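# Move one bottle from the cabinet to the bench

## Task

Take a single bottle out of the cabinet and leave it standing upright on the bench. The remaining two bottles must stay inside the cabinet.

## Robot and tools

ROBOT AND FRAME. Two six-joint arms, left_arm and right_arm, each sit on its own carriage on one floor track that runs along y at x = 0. left_rail (always the carriage on the +y side) carries left_arm and accepts position_m from -0.8 to 1.5 m. right_rail carries right_arm and accepts -1.5 to 0.8 m. Keep the carriages at least 0.78 m apart. An arm's base is at x = 0, y = its carriage position, z = 0.04 m, facing +x. All reported positions use one table-fixed frame in metres: z = 0 is the table top, +z is up, +x is the direction the arms face, +y is to their left. The table edge is at x = 0.17 m.

GRIPPERS. The fingers point along the gripper's +z axis and close along its y axis. end_effector_position is the point between the pads when they are shut. The fingertips reach about 33 mm past it, or about 9 mm when fully open. The left gripper's fingers can fold: grip with the outer quarter of the pads, and do not press the tips into surfaces. The right gripper's fingers are rigid.

ROW FORMAT. Both execute_actions and move use rows of 18 numbers, each in [-1, 1]. The first 9 are for left_arm and the last 9 for right_arm. In each block of 9: six joint offsets (shoulder pan, shoulder lift, elbow, wrist 1, wrist 2, wrist 3), then gripper position, force_limit and speed. The joint offsets are relative to the Joint targets shown when the call begins, not to the previous row. Scaling: 1.0 equals 1.481 rad for pan and lift, and 2.222 rad for the other four joints. Joint ranges in rad: pan, lift, wrist 1, wrist 2 and wrist 3 are -6.283 to 6.283; elbow is -3.142 to 3.142.

The three gripper numbers are absolute commands. position: +1 is fully open (140 mm), about -0.8 brings the pads together, and -1 closes until something blocks the fingers. force_limit ranges from -1 (about 14 N) to +1 (about 58 N) on a slow close. speed: -1 is about 30 mm/s, 0 about 140 mm/s, +1 about 250 mm/s; faster closes squeeze harder. To leave a gripper unchanged, repeat the numbers you last sent, because 0 is itself a command. To grip harder, raise force_limit and nudge position, for example from -1 to -0.98.

TOOLS.
- execute_actions: "actions" is a list holding one action, or an empty list to get images and the full status. An action can contain:
  - "rows": up to 15 rows, one per 1/30 s control step.
  - "steps": 1 to 450, default 15. After the last row the arms keep heading toward the final row's target.
  - "until": conditions on left_rail or right_rail fields, e.g. {"left_rail": {"position_status": ["!=", "moving"]}}, or {"all": {"status": "ended"}} / {"any": {...}}. Numbers need a comparison.
  - rail commands: {"left_rail": {"position_m": x, "speed_m_s": 0.01-1, "acceleration_factor": 0.1-1}}, or {"stop": true} to brake.
  - "cameras": a list of names or ["all"].
  To drive a carriage, send position_m, then run an action with an until on position_status. Let it arrive before steering the gripper to a scene point.
- move: "target" is one 18-number row, or up to 15 rows, with offsets measured from the current Joint targets. Every joint moves in step, so the gripper follows a curve. Other arguments:
  - "speed": in rad/s for the joint with the farthest to go, 0.01 to 3.14, default 0.5.
  - "blend": in rad, rounds corners between listed targets.
  - "stop_force": 4 to 120 N; the arm halts on that much contact. Use it with a slow speed for touches.
  - "zero": re-zeroes before the move (default true).
  - "blocking": false returns early; then use wait or stop before sending more.
  The result adds a move: line with done, off_target, moving, held or fault.
- wait: "seconds", 0 to 10.
- stop: brakes a running move. Fingers and carriages keep going.
- zoom_image: "camera" (cam_high, cam_low, cam_front, cam_side, cam_left_wrist, cam_right_wrist) and "region" [x0, y0, x1, y1] in image pixels, at most 504 by 504.
- zero_wrist_force: "arm" is left_arm or right_arm.
- finished_scene: "scene" is the current scene number. Call it only once the bottle stands on the bench by itself.

RESULTS.
- Joint positions, velocities and targets come per arm: the rail first (m), then six joints (rad).
- end_effector_position is in m, quaternion wxyz, and can be off by a few cm.
- object_status: 0 moving, 1 blocked while opening, 2 blocked while closing (what a good grip shows), 3 reached the command or the pads met.
- position_measured is in counts: 3 is open, about 139 is 60 mm, 230 means the pads touch.
- Wrist force and torque are in the end effector's own axes.
- Also reported: joint torques, motor temperatures, and rail position_status (moving, done, contact_stop, time_out, stopped, stopped_with_arm, stopped_for_other_arm, stopped_for_other_carriage) plus position_answer (taken or not_taken).
- Other lines: "joint command not followed" means the clearance check blocked a step. "joint sent to its limit" means a joint was sent to its range end.

CAUTIONS.
- Force faults: about 150 N on an arm stops it for 10 s.
- Torque faults: joint contact torque limits are 300 (pan, lift), 136 (elbow) and 49.1 N m (each wrist), with held weight included.
- Motor heat: at 85 °C the brakes lock.
- The arms must not touch each other, and neither gripper may close on the other's fingers.
- Nothing may fall off the table or land on the track or the metal strip. Anything off the table means failure.
- Avoid drops, releasing moving parts, slams, hard pushes, and heavy twisting loads on a gripper.
- Use small, slow steps near the cabinet, check grips with object_status, and set the bottle down gently.

Each tool is called after "Emit:" as name(argument=value, ...) on one line, values as JSON.

## Session

Emit:
execute_actions(actions=[])

Scene clock: 0.00 s.
left_arm: end_effector_position=(+0.3563, +1.0771, +0.5790) position_measured=3 object_status=3 end_effector_quat_wxyz=(+0.000, +0.000, +1.000, +0.000) | right_arm: end_effector_position=(+0.3563, -1.0480, +0.5790) position_measured=3 object_status=3 end_effector_quat_wxyz=(+0.000, +0.000, +1.000, +0.000)
Joint positions: left_arm=[0.999 -0.281 -2.157 1.821 -1.235 -1.571 -0.28] | right_arm=[-1.127 -0.28 -2.157 1.821 -1.235 -1.571 -0.28]
Joint velocities: within noise
Joint torques (N m): no reading
Motor temperatures (°C): left_arm=[31 38 35 35 36 41] | right_arm=[41 34 35 39 36 37]
Wrist force (N): no reading
Wrist torque (N m): no reading
Wrist force, peak (N): no reading
Joint targets: left_arm=[0.999 -0.281 -2.157 1.821 -1.235 -1.571 -0.280] | right_arm=[-1.127 -0.280 -2.157 1.821 -1.235 -1.571 -0.280]
Tool commands: left_gripper/position=+1.0 left_gripper/force_limit=+1.0 left_gripper/speed=+1.0 right_gripper/position=+1.0 right_gripper/force_limit=+1.0 right_gripper/speed=+1.0
left_rail: position_m=0.999 position_status=done
right_rail: position_m=-1.127 position_status=done
camera_calibration:
cam_left_wrist: T_world_to_cam=[[-0.0372757, 0.999292, -0.00515086, -1.04963], [0.954009, 0.0371199, 0.29747, -0.541504], [0.297451, 0.00617445, -0.954717, 0.6195], [0, 0, 0, 1]] pos_world=[0.293204, 1.06516, 0.747122]
cam_right_wrist: T_world_to_cam=[[0.0111382, 0.998896, 0.0456261, 1.01736], [0.954916, -0.0241631, 0.295892, -0.530819], [0.296668, 0.0402734, -0.954131, 0.672937], [0, 0, 0, 1]] pos_world=[0.295918, -1.05616, 0.752717]

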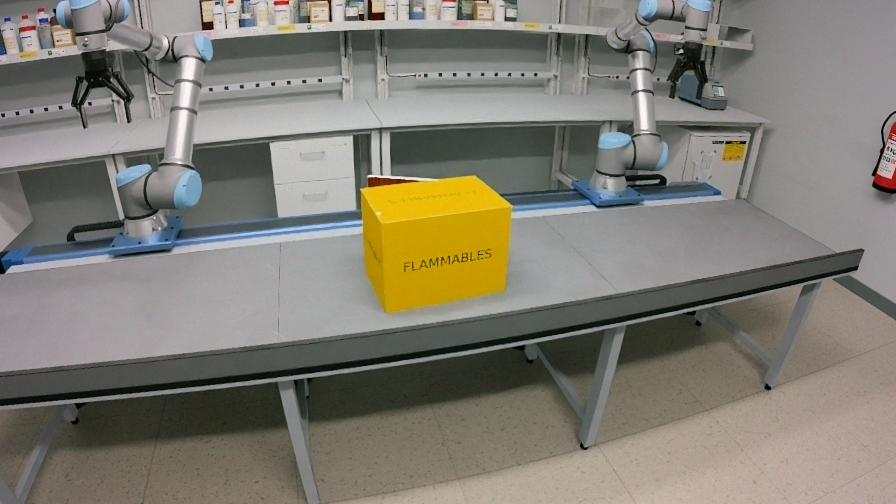

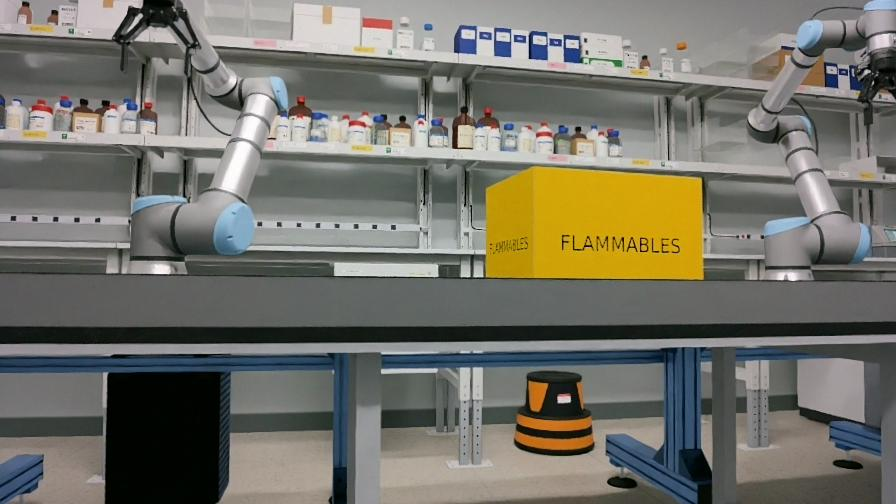

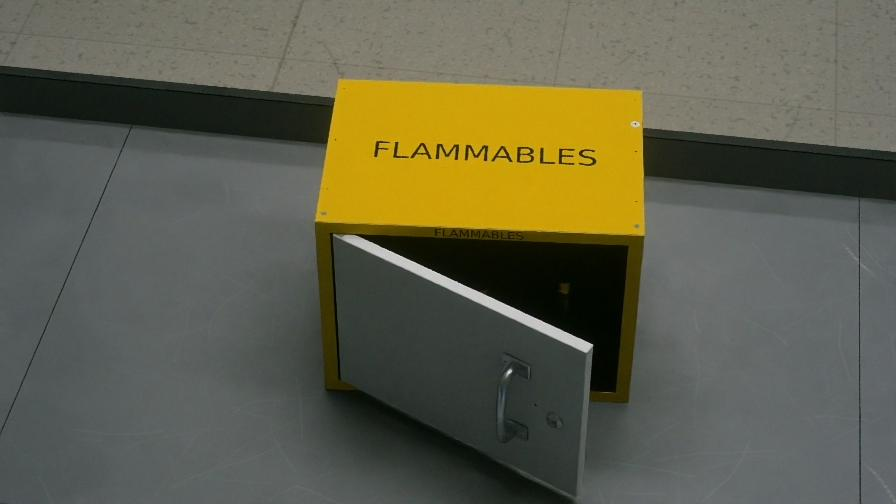

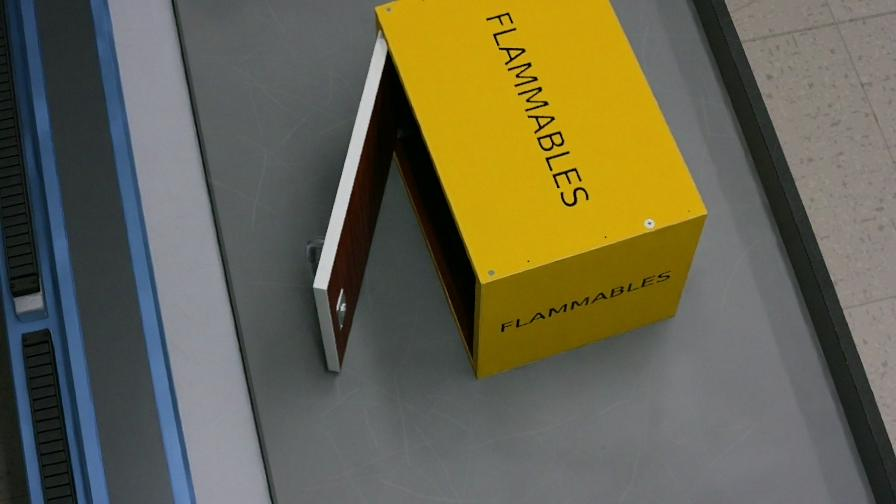

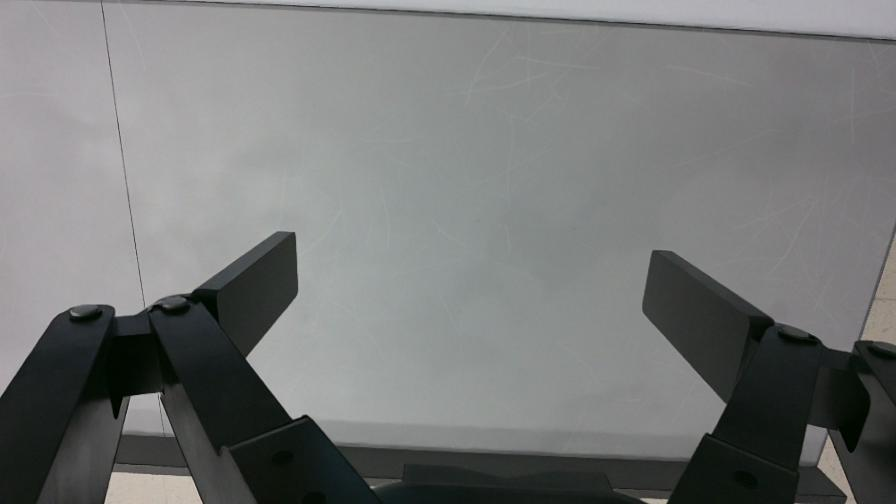

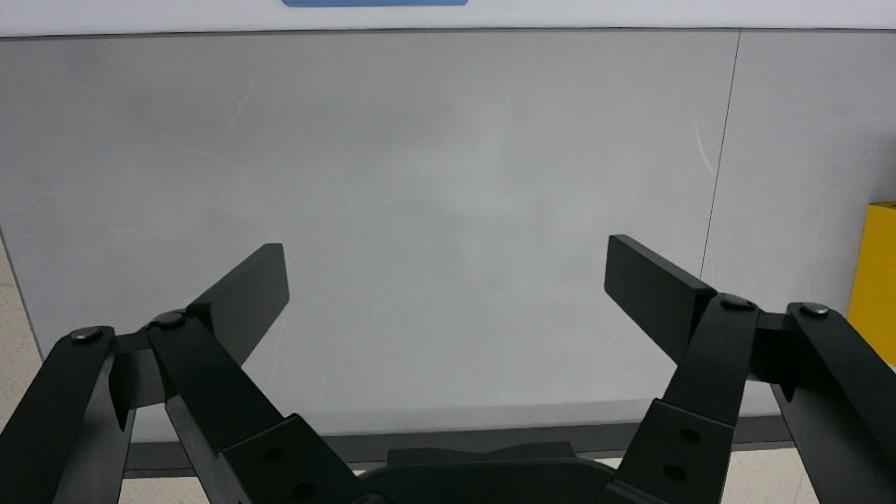

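Emit:
execute_actions(actions=[{"right_rail":{"position_m":-0.62,"speed_m_s":0.6,"acceleration_factor":0.5},"steps":150,"until":{"right_rail":{"position_status":["!=","moving"]}}}])

Emit:
move(target=[0,0,0,0,0,0,1,1,1,0.2365,0.0641,0.2528,-0.2954,0,0.2606,-1,-1,0], speed=0.6, cameras=["cam_side","cam_front","cam_right_wrist"])

Scene clock: 4.30 s.
left_arm: end_effector_position=(+0.3563, +1.0771, +0.5790) position_measured=3 object_status=3 end_effector_quat_wxyz=(+0.000, +0.000, +1.000, +0.000) | right_arm: end_effector_position=(+0.3563, -0.5414, +0.5790) position_measured=3 object_status=3 end_effector_quat_wxyz=(+0.000, +0.000, +1.000, +0.000)
Joint positions: left_arm=[0.999 -0.281 -2.157 1.821 -1.235 -1.571 -0.28] | right_arm=[-0.62 -0.28 -2.157 1.821 -1.235 -1.571 -0.28]
Joint torques (N m): left_arm=[-1.34 0.34 -46.76 -4.21 0.03 -0.01] | right_arm=[-3.39 2.92 -47.1 -4.28 0.12 0.53]
Wrist force (N): left_arm=[-0.1 0.0 0.1] | right_arm=[0.2 0.1 0.1]
Wrist torque (N m): left_arm=[0.00 0.04 0.00] | right_arm=[0.01 -0.03 0.00]
Wrist force, peak (N): left_arm=[0.3 0.1 0.7] | right_arm=[0.1 -1.7 -0.1]
Joint targets: left_arm=[0.999 -0.281 -2.157 1.821 -1.235 -1.571 -0.280] | right_arm=[-0.620 -0.280 -2.157 1.821 -1.235 -1.571 -0.280]
Tool commands: left_gripper/position=+1.0 left_gripper/force_limit=+1.0 left_gripper/speed=+1.0 right_gripper/position=+1.0 right_gripper/force_limit=+1.0 right_gripper/speed=+1.0
left_rail: position_m=0.999 position_status=done
right_rail: position_m=-0.620 speed_m_s=0.60 position_status=done

Scene clock: 6.13 s.
left_arm: end_effector_position=(+0.3563, +1.0771, +0.5790) position_measured=3 object_status=3 end_effector_quat_wxyz=(+0.000, +0.000, +1.000, +0.000) | right_arm: end_effector_position=(+0.3603, -0.4203, +0.2403) position_measured=233 object_status=3 end_effector_quat_wxyz=(+0.000, +0.114, +0.993, +0.000)
Joint positions: left_arm=[0.999 -0.281 -2.157 1.821 -1.235 -1.571 -0.28] | right_arm=[-0.62 0.07 -2.062 2.382 -1.891 -1.571 0.298]
Joint torques (N m): left_arm=[-3.54 0.6 -47.11 -4.21 0.13 0.27] | right_arm=[5.43 8.68 -39.42 -5.95 0.02 3.91]
Wrist force (N): left_arm=[0.0 0.1 0.5] | right_arm=[1.0 -0.3 0.2]
Wrist torque (N m): left_arm=[0.02 0.00 0.00] | right_arm=[-0.09 -0.29 -0.05]
Wrist force, peak (N): left_arm=[-0.1 -0.1 0.7] | right_arm=[2.0 0.8 3.1]
Joint targets: left_arm=[0.999 -0.281 -2.157 1.821 -1.235 -1.571 -0.280] | right_arm=[-0.620 0.070 -2.062 2.383 -1.891 -1.571 0.299]
left_rail: position_m=0.999 position_status=done
right_rail: position_m=-0.620 speed_m_s=0.60 position_status=done
move: done
camera_calibration:
cam_right_wrist: T_world_to_cam=[[0.237197, 0.970393, 0.0455616, 0.312306], [0.924673, -0.239904, 0.295679, -0.498923], [0.297855, -0.0280044, -0.9542, 0.294199], [0, 0, 0, 1]] pos_world=[0.299634, -0.414515, 0.414016]
Images, in order (width x height): cam_front 896x504, cam_side 896x504, cam_right_wrist 896x504.

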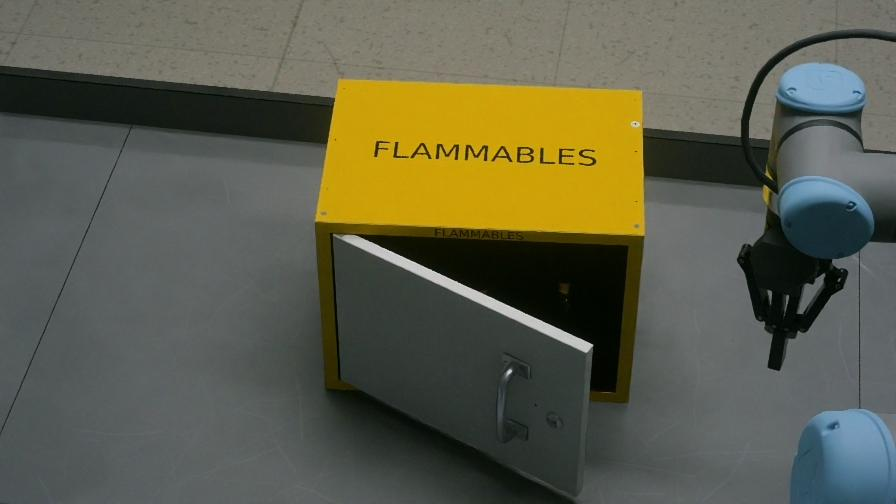

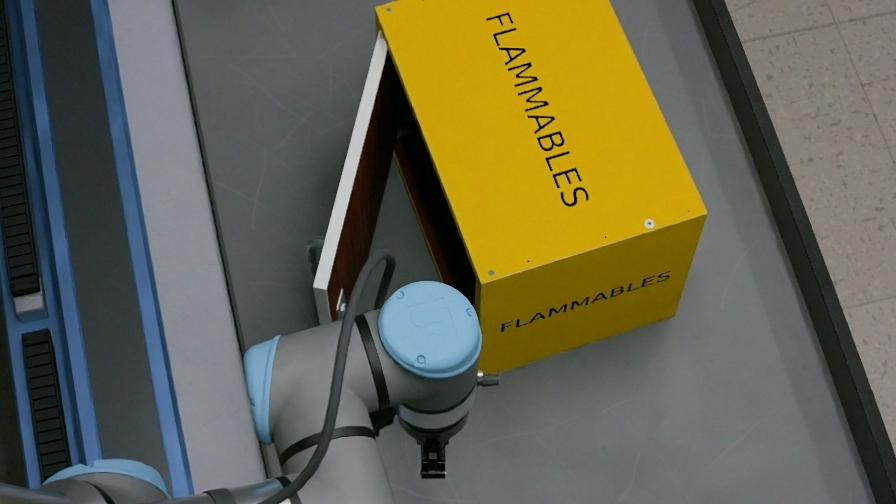

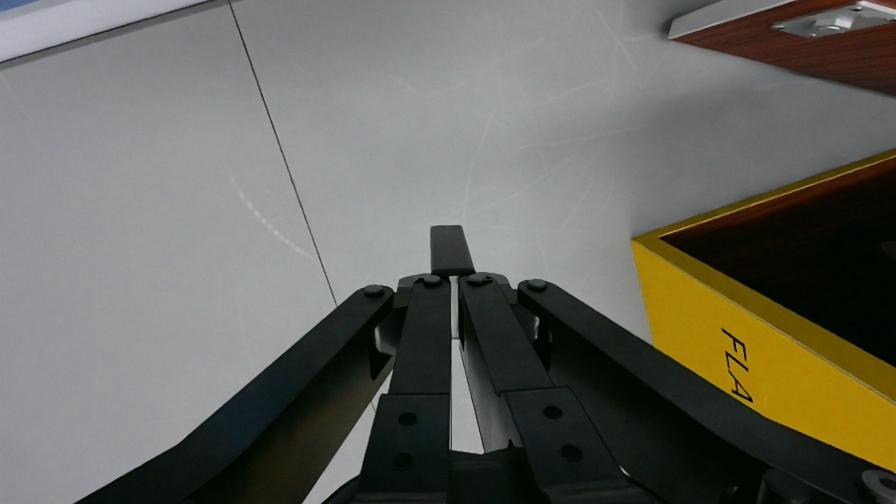

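Emit:
move(target=[[0,0,0,0,0,0,1,1,1,0.3336,0.2630,-0.1163,-0.0590,0,0.2224,-1,-1,0],[0,0,0,0,0,0,1,1,1,0.4007,0.2536,-0.1108,-0.0582,0,0.3613,-1,-1,0]], speed=[0.25,0.15], blend=[0.05,0], stop_force=15, cameras=["cam_side","cam_front","cam_right_wrist"])

Scene clock: 11.47 s.
left_arm: end_effector_position=(+0.3563, +1.0771, +0.5790) position_measured=3 object_status=3 end_effector_quat_wxyz=(+0.000, +0.000, +1.000, +0.000) | right_arm: end_effector_position=(+0.3370, -0.1356, +0.2400) position_measured=233 object_status=3 end_effector_quat_wxyz=(+0.000, +0.217, +0.976, +0.000)
Joint positions: left_arm=[0.999 -0.281 -2.157 1.821 -1.235 -1.571 -0.28] | right_arm=[-0.62 0.663 -1.686 2.136 -2.021 -1.571 1.101]
Joint torques (N m): left_arm=[-1.54 1.29 -46.83 -4.1 0.25 0.19] | right_arm=[4.27 -42.26 -38.04 -2.12 0.11 3.43]
Wrist force (N): left_arm=[-0.2 0.2 0.4] | right_arm=[0.3 -0.8 0.1]
Wrist torque (N m): left_arm=[0.03 0.04 0.00] | right_arm=[-0.22 -0.12 -0.14]
Wrist force, peak (N): left_arm=[0.3 0.1 0.7] | right_arm=[1.5 -1.4 0.4]
Joint targets: left_arm=[0.999 -0.281 -2.157 1.821 -1.235 -1.571 -0.280] | right_arm=[-0.620 0.663 -1.686 2.136 -2.021 -1.571 1.101]
left_rail: position_m=0.999 position_status=done
right_rail: position_m=-0.620 speed_m_s=0.60 position_status=done
move: done
camera_calibration:
cam_right_wrist: T_world_to_cam=[[0.433704, 0.899912, 0.0453706, -0.0341133], [0.85466, -0.4268, 0.295633, -0.41069], [0.285408, -0.0894408, -0.954224, 0.304703], [0, 0, 0, 1]] pos_world=[0.27883, -0.11733, 0.413716]
Images, in order (width x height): cam_front 896x504, cam_side 896x504, cam_right_wrist 896x504.

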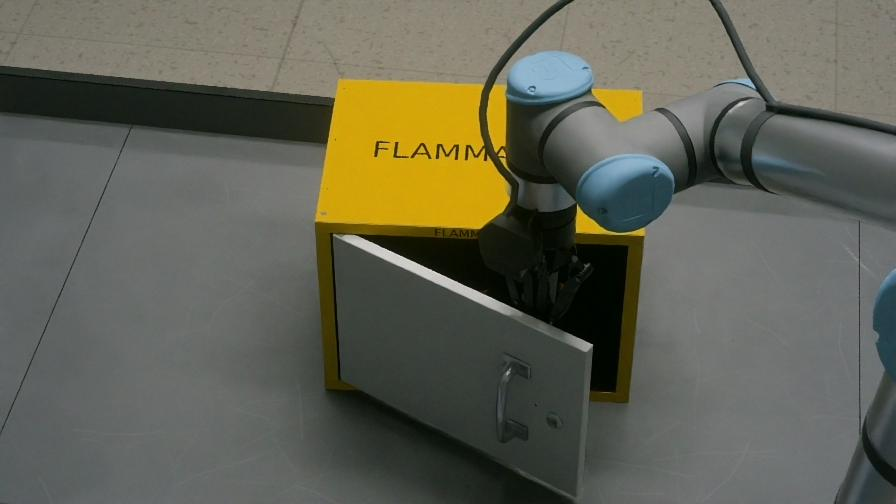

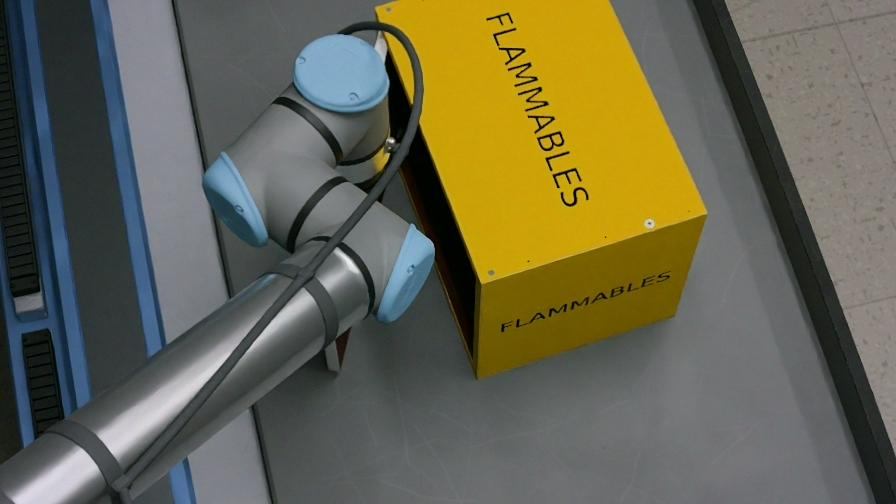

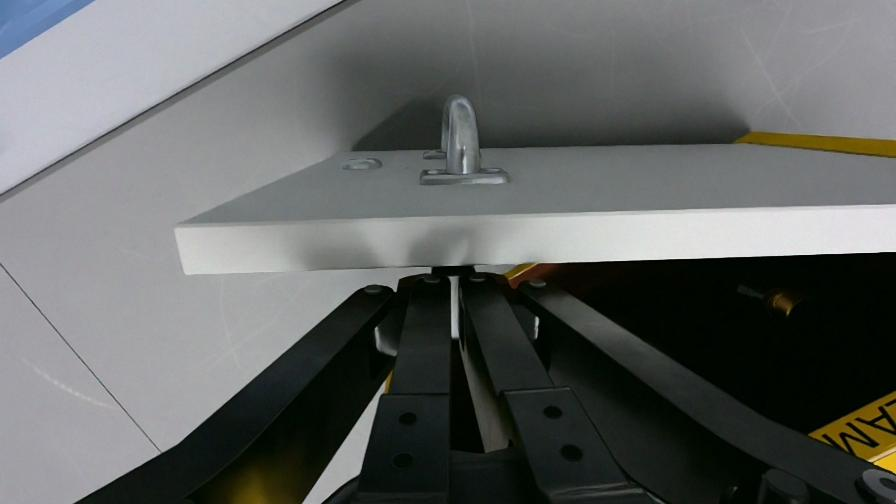

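Emit:
move(target=[[0,0,0,0,0,0,1,1,1,0.1112,-0.0047,0.0026,0.0006,0,0.2313,-1,-1,0],[0,0,0,0,0,0,1,1,1,0.2471,0.0683,-0.0421,-0.0034,0,0.5182,-1,-1,0],[0,0,0,0,0,0,1,1,1,0.3171,0.1612,-0.1080,0.0006,0,0.7220,-1,-1,0]], speed=[0.18,0.22,0.22], blend=[0.05,0.05,0], stop_force=20, cameras=["cam_side","cam_front","cam_right_wrist"])

Scene clock: 20.67 s.
left_arm: end_effector_position=(+0.3563, +1.0771, +0.5790) position_measured=3 object_status=3 end_effector_quat_wxyz=(+0.000, +0.000, +1.000, +0.000) | right_arm: end_effector_position=(+0.1432, +0.0969, +0.2400) position_measured=233 object_status=3 end_effector_quat_wxyz=(+0.000, +0.708, +0.707, +0.000)
Joint positions: left_arm=[0.999 -0.281 -2.157 1.821 -1.235 -1.571 -0.28] | right_arm=[-0.62 1.133 -1.447 1.896 -2.019 -1.571 2.706]
Joint torques (N m): left_arm=[-0.35 4.02 -47.4 -4.13 0.41 0.49] | right_arm=[5.62 -39.17 -53.01 -2.81 0.22 3.78]
Wrist force (N): left_arm=[0.1 0.0 0.3] | right_arm=[-0.9 0.3 -0.8]
Wrist torque (N m): left_arm=[0.00 -0.02 0.00] | right_arm=[-0.02 -0.06 -0.15]
Wrist force, peak (N): left_arm=[0.4 -0.3 0.7] | right_arm=[-2.0 0.2 -0.1]
Joint targets: left_arm=[0.999 -0.281 -2.157 1.821 -1.235 -1.571 -0.280] | right_arm=[-0.620 1.133 -1.447 1.896 -2.019 -1.571 2.706]
left_rail: position_m=0.999 position_status=done
right_rail: position_m=-0.620 speed_m_s=0.60 position_status=done
move: done
camera_calibration:
cam_right_wrist: T_world_to_cam=[[0.998883, -0.0127326, 0.0455119, -0.151902], [-0.0256675, -0.95477, 0.296234, 0.0312094], [0.0396815, -0.297072, -0.95403, 0.435993], [0, 0, 0, 1]] pos_world=[0.135232, 0.157385, 0.413618]
Images, in order (width x height): cam_front 896x504, cam_side 896x504, cam_right_wrist 896x504.

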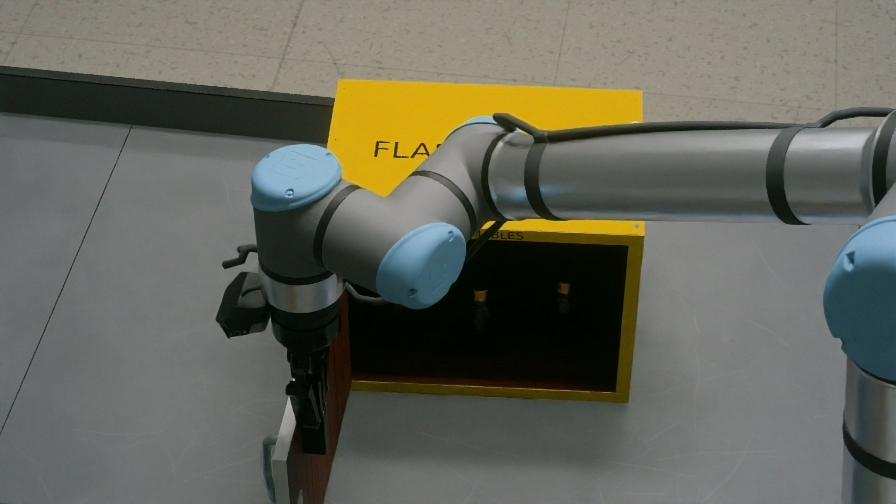

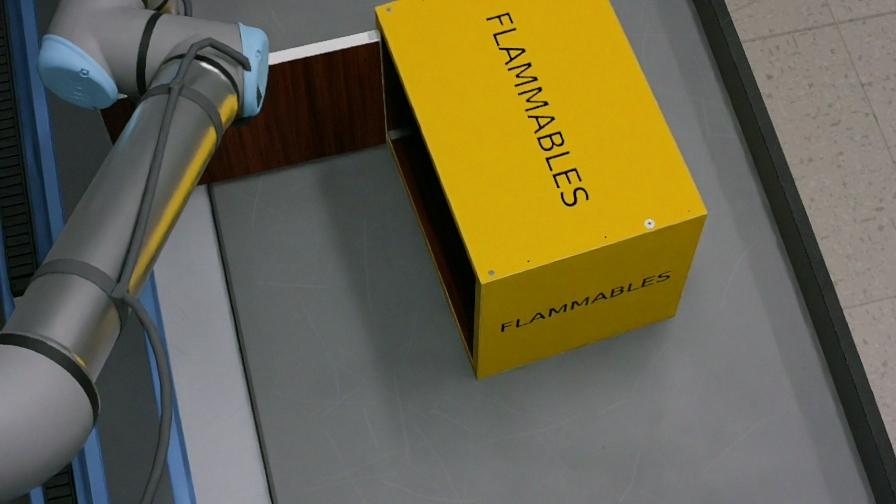

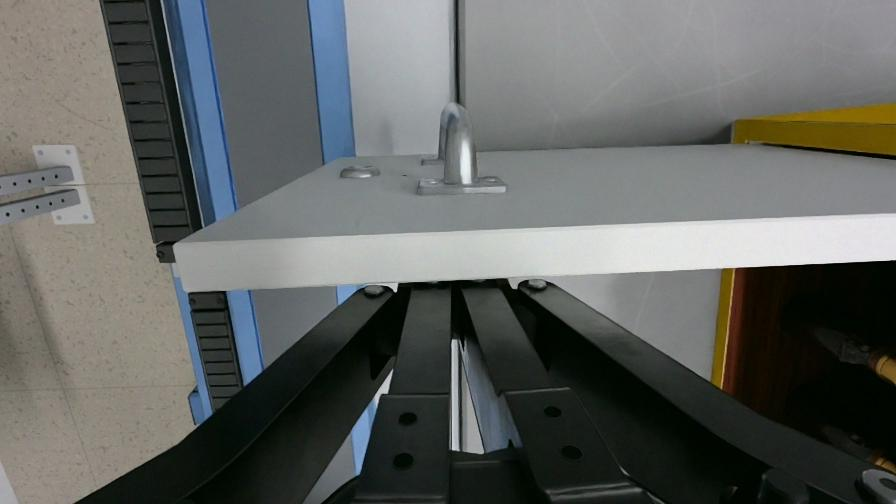

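Emit:
move(target=[[0,0,0,0,0,0,1,1,1,0,-0.3729,0,0,0,0,-1,-1,0],[0,0,0,0,0,0,1,1,1,-0.0986,-0.3729,0.081,0.5176,0.8317,-0.486,-1,-1,0]], speed=[0.6,1.2], blend=[0.15,0])

Emit:
move(target=[[0,0,0,0,0,0,1,1,1,-0.0989,0,0.0799,0.5196,0.8312,-0.4865,0.05,-1,0]], speed=1.2, cameras=["cam_front","cam_side"])

Emit:
move(target=[[0,0,0,0,0,0,1,1,1,0.2080,0.4473,0.0417,-0.3554,0.2036,-0.0489,0.05,-1,0]], speed=0.4, cameras=["cam_right_wrist","cam_front","cam_side"])

Scene clock: 25.23 s.
left_arm: end_effector_position=(+0.3563, +1.0771, +0.5790) position_measured=3 object_status=3 end_effector_quat_wxyz=(+0.000, +0.000, +1.000, +0.000) | right_arm: end_effector_position=(-0.1620, +0.0452, +0.7163) position_measured=233 object_status=3 end_effector_quat_wxyz=(+0.772, -0.462, -0.434, +0.028)
Joint positions: left_arm=[0.999 -0.281 -2.157 1.821 -1.235 -1.571 -0.28] | right_arm=[-0.62 0.987 -2 2.076 -0.869 0.277 1.626]
Joint torques (N m): left_arm=[-1.05 3.15 -46.98 -4 0.38 0.39] | right_arm=[-11.34 -20.78 -42.59 -1.96 6.79 -2.68]
Wrist force (N): left_arm=[0.2 -0.2 0.0] | right_arm=[-0.5 0.9 0.4]
Wrist torque (N m): left_arm=[-0.05 -0.03 0.01] | right_arm=[0.66 0.19 -0.25]
Wrist force, peak (N): left_arm=[0.1 0.0 0.7] | right_arm=[0.3 0.9 -4.2]
Joint targets: left_arm=[0.999 -0.281 -2.157 1.821 -1.235 -1.571 -0.280] | right_arm=[-0.620 0.987 -2.000 2.076 -0.869 0.277 1.626]
left_rail: position_m=0.999 position_status=done
right_rail: position_m=-0.620 speed_m_s=0.60 position_status=done
move: done

Scene clock: 27.67 s.
left_arm: end_effector_position=(+0.3563, +1.0771, +0.5790) position_measured=3 object_status=3 end_effector_quat_wxyz=(+0.000, +0.000, +1.000, +0.000) | right_arm: end_effector_position=(+0.3274, -0.2615, +0.3825) position_measured=123 object_status=3 end_effector_quat_wxyz=(-0.120, +0.848, -0.010, +0.517)
Joint positions: left_arm=[0.999 -0.281 -2.157 1.821 -1.235 -1.571 -0.28] | right_arm=[-0.62 0.841 -2 2.254 0.285 2.124 0.545]
Joint torques (N m): left_arm=[-1.38 3.75 -46.44 -4.12 -0.05 0.3] | right_arm=[-11.98 -9.41 -36.89 3.7 4.72 -2.83]
Wrist force (N): left_arm=[0.0 0.1 0.2] | right_arm=[-0.4 0.2 0.8]
Wrist torque (N m): left_arm=[0.03 0.00 0.00] | right_arm=[0.30 -0.02 -0.06]
Wrist force, peak (N): left_arm=[0.2 0.0 0.6] | right_arm=[-0.1 2.6 1.5]
Joint targets: left_arm=[0.999 -0.281 -2.157 1.821 -1.235 -1.571 -0.280] | right_arm=[-0.620 0.841 -2.000 2.254 0.285 2.124 0.545]
left_rail: position_m=0.999 position_status=done
right_rail: position_m=-0.620 speed_m_s=0.60 position_status=done
move: done
Images, in order (width x height): cam_front 896x504, cam_side 896x504.

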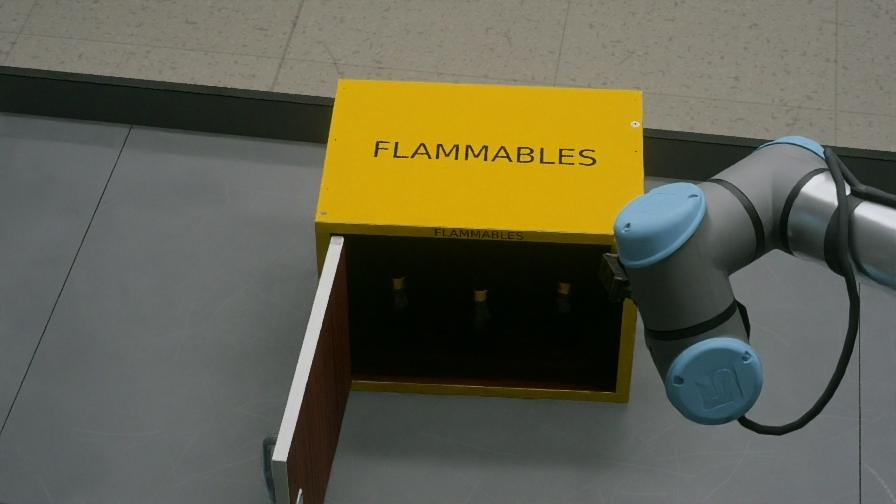

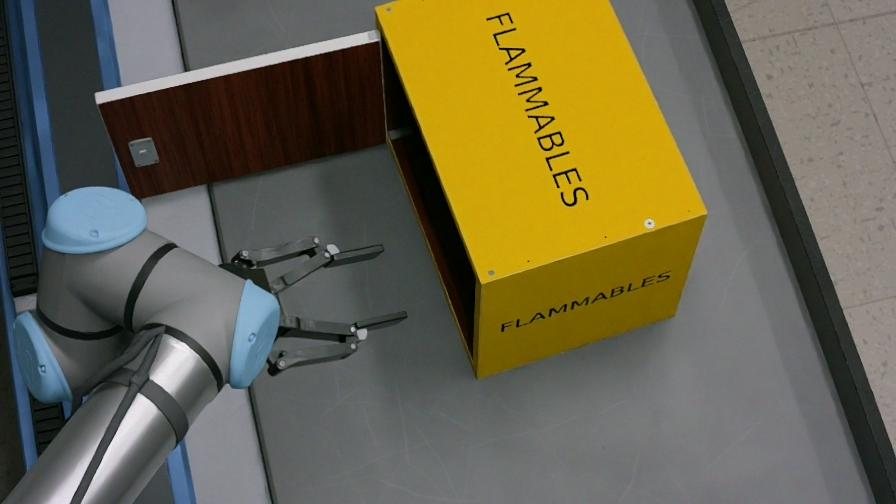

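Scene clock: 30.30 s.
left_arm: end_effector_position=(+0.3563, +1.0771, +0.5790) position_measured=3 object_status=3 end_effector_quat_wxyz=(+0.000, +0.000, +1.000, +0.000) | right_arm: end_effector_position=(+0.3280, -0.1668, +0.1399) position_measured=123 object_status=3 end_effector_quat_wxyz=(-0.026, +0.793, +0.034, +0.608)
Joint positions: left_arm=[0.999 -0.281 -2.157 1.821 -1.235 -1.571 -0.28] | right_arm=[-0.62 1.149 -1.337 2.347 -0.504 2.576 0.436]
Joint torques (N m): left_arm=[-2.48 2.87 -46.94 -3.81 0.34 0.21] | right_arm=[5.59 -26.1 -15.8 -0.39 5.47 -2.45]
Wrist force (N): left_arm=[0.1 -0.2 0.3] | right_arm=[-1.4 0.1 0.2]
Wrist torque (N m): left_arm=[-0.04 -0.03 0.00] | right_arm=[0.33 0.24 -0.08]
Wrist force, peak (N): left_arm=[0.0 -0.1 0.6] | right_arm=[-2.9 -0.2 0.0]
Joint targets: left_arm=[0.999 -0.281 -2.157 1.821 -1.235 -1.571 -0.280] | right_arm=[-0.620 1.149 -1.337 2.347 -0.504 2.576 0.436]
left_rail: position_m=0.999 position_status=done
right_rail: position_m=-0.620 speed_m_s=0.60 position_status=done
move: done
camera_calibration:
cam_right_wrist: T_world_to_cam=[[0.0376943, -0.999288, 0.00168775, -0.178451], [-0.533214, -0.0215418, -0.845706, 0.295684], [0.84514, 0.0309783, -0.533646, -0.013419], [0, 0, 0, 1]] pos_world=[0.17573, -0.171539, 0.243202]
Images, in order (width x height): cam_front 896x504, cam_side 896x504, cam_right_wrist 896x504.

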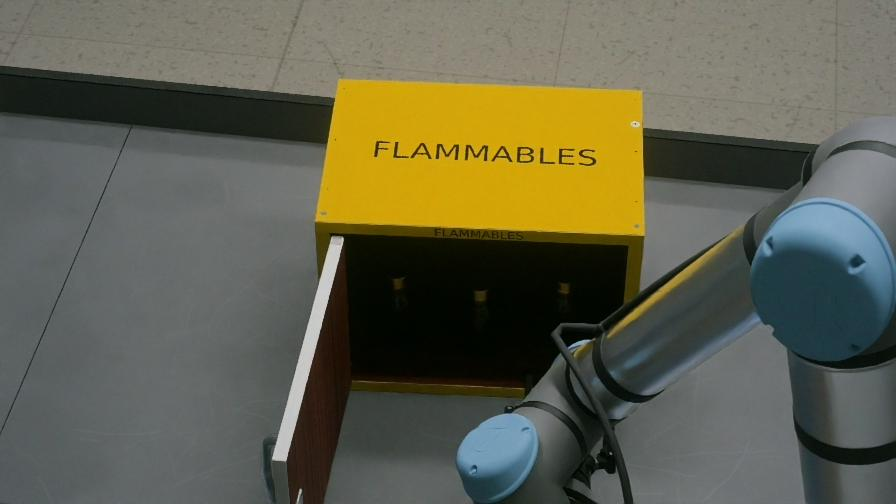

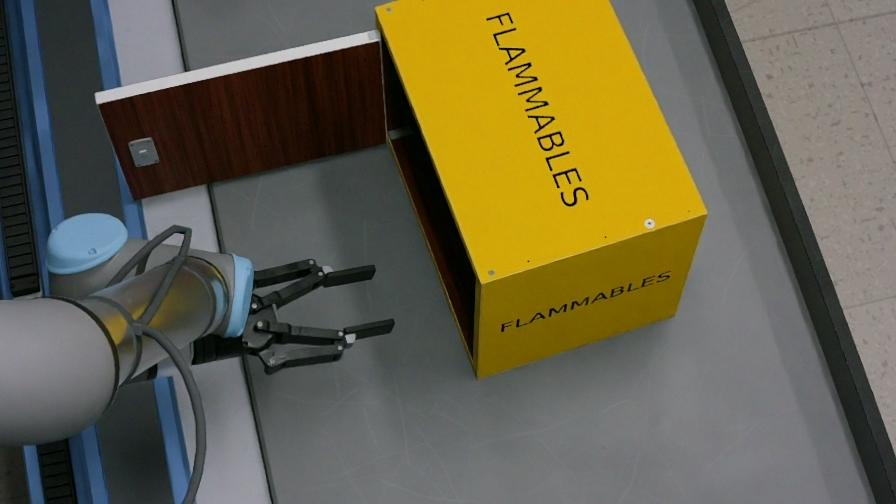

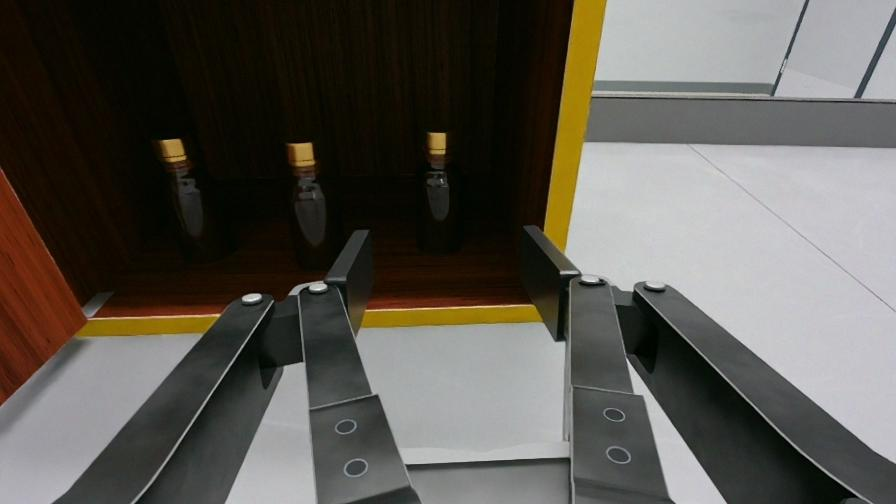

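Emit:
move(target=[[0,0,0,0,0,0,1,1,1,-0.1045,0.0997,0.0083,-0.1166,-0.0624,-0.0519,0.15,-1,-0.5],[0,0,0,0,0,0,1,1,1,-0.2128,0.1148,-0.0135,-0.1321,-0.1295,-0.0901,0.15,-1,-0.5]], speed=[0.25,0.15], blend=[0.02,0], stop_force=12, cameras=["cam_right_wrist"])

Scene clock: 38.90 s.
left_arm: end_effector_position=(+0.3563, +1.0771, +0.5790) position_measured=3 object_status=3 end_effector_quat_wxyz=(+0.000, +0.000, +1.000, +0.000) | right_arm: end_effector_position=(+0.4901, -0.1547, +0.0617) position_measured=110 object_status=3 end_effector_quat_wxyz=(-0.025, +0.793, +0.034, +0.608)
Joint positions: left_arm=[0.999 -0.281 -2.157 1.821 -1.235 -1.571 -0.28] | right_arm=[-0.62 0.833 -1.167 2.317 -0.798 2.289 0.236]
Joint torques (N m): left_arm=[-1.12 4.2 -46.02 -3.85 0.34 0.55] | right_arm=[-11.76 -36.05 -25.56 -2.32 -2.84 -2.43]
Wrist force (N): left_arm=[0.1 -0.2 0.1] | right_arm=[-1.2 0.4 0.2]
Wrist torque (N m): left_arm=[-0.04 -0.01 0.00] | right_arm=[0.45 0.16 0.04]
Wrist force, peak (N): left_arm=[0.2 0.0 0.7] | right_arm=[-2.4 -0.3 0.4]
Joint targets: left_arm=[0.999 -0.281 -2.157 1.821 -1.235 -1.571 -0.280] | right_arm=[-0.620 0.833 -1.167 2.317 -0.798 2.289 0.236]
left_rail: position_m=0.999 position_status=done
right_rail: position_m=-0.620 speed_m_s=0.60 position_status=done
move: done
camera_calibration:
cam_right_wrist: T_world_to_cam=[[0.0373572, -0.9993, 0.00189467, -0.17206], [-0.533409, -0.0215439, -0.845583, 0.316379], [0.845032, 0.030578, -0.533841, -0.192469], [0, 0, 0, 1]] pos_world=[0.33783, -0.159238, 0.165103]
Images, in order (width x height): cam_right_wrist 896x504.

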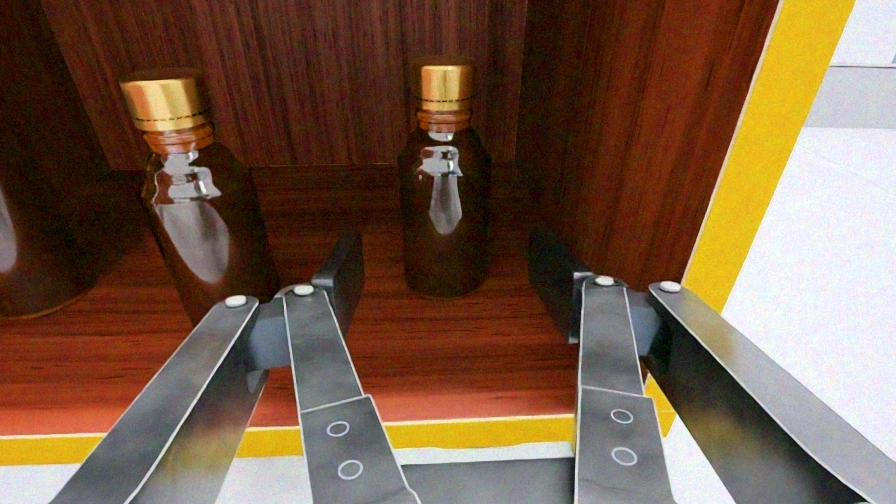

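Emit:
move(target=[0,0,0,0,0,0,1,1,1,-0.0606,0.0182,-0.0243,0.0014,-0.0381,-0.0172,0.1,-1,-0.5], speed=0.08, stop_force=6, cameras=["cam_right_wrist"])

Scene clock: 41.90 s.
left_arm: end_effector_position=(+0.3563, +1.0771, +0.5790) position_measured=3 object_status=3 end_effector_quat_wxyz=(+0.000, +0.000, +1.000, +0.000) | right_arm: end_effector_position=(+0.5521, -0.1494, +0.0606) position_measured=117 object_status=3 end_effector_quat_wxyz=(-0.025, +0.793, +0.034, +0.608)
Joint positions: left_arm=[0.999 -0.281 -2.157 1.821 -1.235 -1.571 -0.28] | right_arm=[-0.62 0.744 -1.14 2.263 -0.795 2.204 0.198]
Joint torques (N m): left_arm=[-3.15 3.68 -45.77 -3.81 0.34 0.42] | right_arm=[-11.53 -39.81 -27.39 1.57 -2.97 -2.39]
Wrist force (N): left_arm=[0.2 0.2 -0.1] | right_arm=[-1.1 -0.1 0.3]
Wrist torque (N m): left_arm=[0.05 -0.04 0.00] | right_arm=[0.27 0.11 -0.04]
Wrist force, peak (N): left_arm=[0.6 0.0 0.4] | right_arm=[-1.4 0.3 -0.7]
Joint targets: left_arm=[0.999 -0.281 -2.157 1.821 -1.235 -1.571 -0.280] | right_arm=[-0.620 0.744 -1.140 2.263 -0.795 2.204 0.198]
left_rail: position_m=0.999 position_status=done
right_rail: position_m=-0.620 speed_m_s=0.60 position_status=done
move: done
camera_calibration:
cam_right_wrist: T_world_to_cam=[[0.0373574, -0.9993, 0.0018948, -0.169178], [-0.533481, -0.0215466, -0.845538, 0.348653], [0.844987, 0.0305762, -0.533912, -0.245578], [0, 0, 0, 1]] pos_world=[0.39983, -0.154038, 0.164003]
Images, in order (width x height): cam_right_wrist 896x504.

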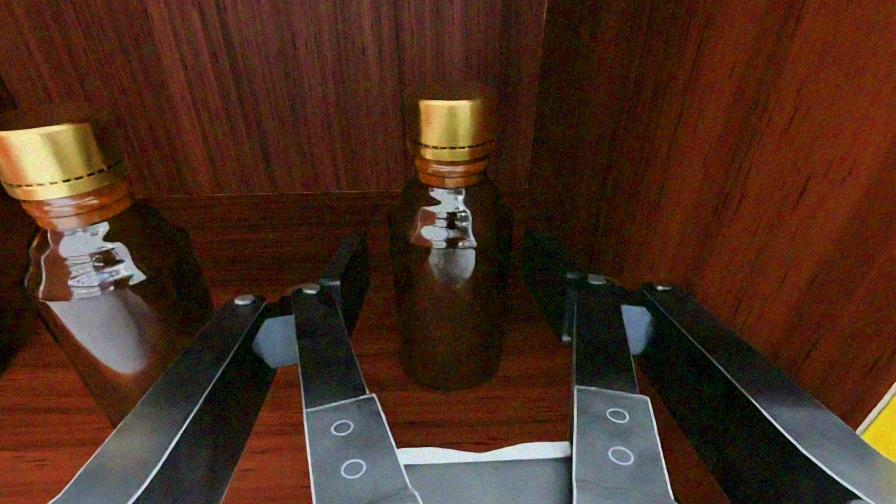

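Emit:
execute_actions(actions=[{"rows":[[0,0,0,0,0,0,1,1,1,0,0,0,0,0,0,-1,-0.3,-1]],"steps":80}])

Emit:
move(target=[[0,0,0,0,0,0,1,1,1,0,-0.0381,-0.0028,0.0282,0,0,-1,-0.3,-1],[0,0,0,0,0,0,1,1,1,0.0826,-0.0618,0.0278,0.0288,0.0518,0.0241,-1,-0.3,-1],[0,0,0,0,0,0,1,1,1,0.2101,-0.0722,0.0468,0.0536,0.1301,0.0736,-1,-0.3,-1]], speed=[0.04,0.1,0.15], blend=[0.0,0.02,0], cameras=["cam_right_wrist","cam_side"])

Scene clock: 45.50 s.
left_arm: end_effector_position=(+0.3563, +1.0771, +0.5790) position_measured=3 object_status=3 end_effector_quat_wxyz=(+0.000, +0.000, +1.000, +0.000) | right_arm: end_effector_position=(+0.5521, -0.1494, +0.0606) position_measured=161 object_status=2 end_effector_quat_wxyz=(-0.025, +0.793, +0.034, +0.608)
Joint positions: left_arm=[0.999 -0.281 -2.157 1.821 -1.235 -1.571 -0.28] | right_arm=[-0.62 0.744 -1.14 2.263 -0.795 2.204 0.198]
Joint torques (N m): left_arm=[-1.46 3.99 -46.83 -3.89 0.35 0.14] | right_arm=[-5.79 -40.55 -25.67 -0.01 -1.91 -2.22]
Wrist force (N): left_arm=[-0.6 -0.1 0.4] | right_arm=[1.8 0.6 -3.8]
Wrist torque (N m): left_arm=[-0.01 0.12 0.00] | right_arm=[0.23 0.05 -0.04]
Wrist force, peak (N): left_arm=[-0.1 0.0 0.7] | right_arm=[2.1 0.9 -4.0]
Joint targets: left_arm=[0.999 -0.281 -2.157 1.821 -1.235 -1.571 -0.280] | right_arm=[-0.620 0.744 -1.140 2.263 -0.795 2.204 0.198]
left_rail: position_m=0.999 position_status=done
right_rail: position_m=-0.620 speed_m_s=0.60 position_status=done

Scene clock: 50.40 s.
left_arm: end_effector_position=(+0.3563, +1.0771, +0.5790) position_measured=3 object_status=3 end_effector_quat_wxyz=(+0.000, +0.000, +1.000, +0.000) | right_arm: end_effector_position=(+0.3702, -0.1648, +0.0907) position_measured=161 object_status=2 end_effector_quat_wxyz=(-0.025, +0.793, +0.034, +0.608)
Joint positions: left_arm=[0.999 -0.281 -2.157 1.821 -1.235 -1.571 -0.28] | right_arm=[-0.62 1.055 -1.247 2.367 -0.676 2.493 0.361]
Joint torques (N m): left_arm=[0.02 4.4 -46.58 -3.76 0.36 0.12] | right_arm=[5.89 -55.75 -12.17 2.58 6.42 3.34]
Wrist force (N): left_arm=[0.2 0.0 0.3] | right_arm=[-3.6 -1.2 0.7]
Wrist torque (N m): left_arm=[0.01 -0.05 0.00] | right_arm=[0.07 0.15 -0.20]
Wrist force, peak (N): left_arm=[0.2 0.2 0.6] | right_arm=[-4.4 0.2 0.8]
Joint targets: left_arm=[0.999 -0.281 -2.157 1.821 -1.235 -1.571 -0.280] | right_arm=[-0.620 1.055 -1.247 2.367 -0.676 2.493 0.361]
left_rail: position_m=0.999 position_status=done
right_rail: position_m=-0.620 speed_m_s=0.60 position_status=done
move: done
camera_calibration:
cam_right_wrist: T_world_to_cam=[[0.0374668, -0.999296, 0.00206629, -0.177886], [-0.533401, -0.0217474, -0.845583, 0.276689], [0.845032, 0.0305791, -0.533841, -0.0753567], [0, 0, 0, 1]] pos_world=[0.21793, -0.169439, 0.194103]
Images, in order (width x height): cam_side 896x504, cam_right_wrist 896x504.

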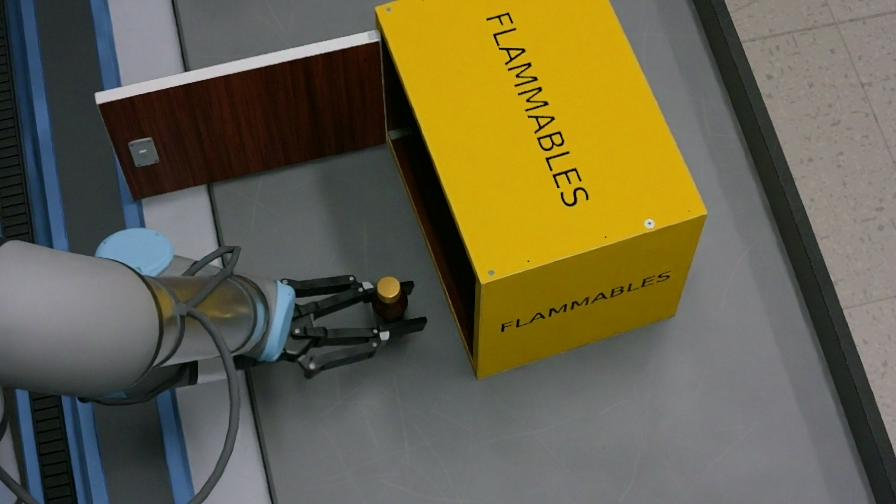

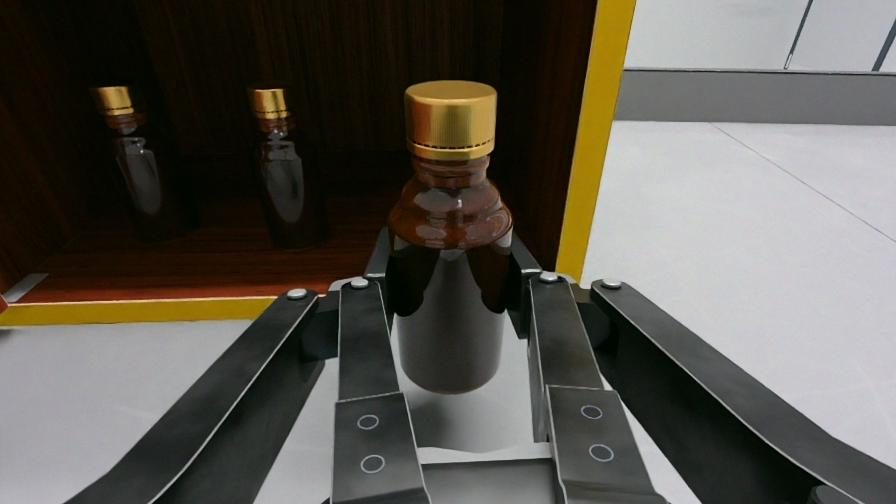

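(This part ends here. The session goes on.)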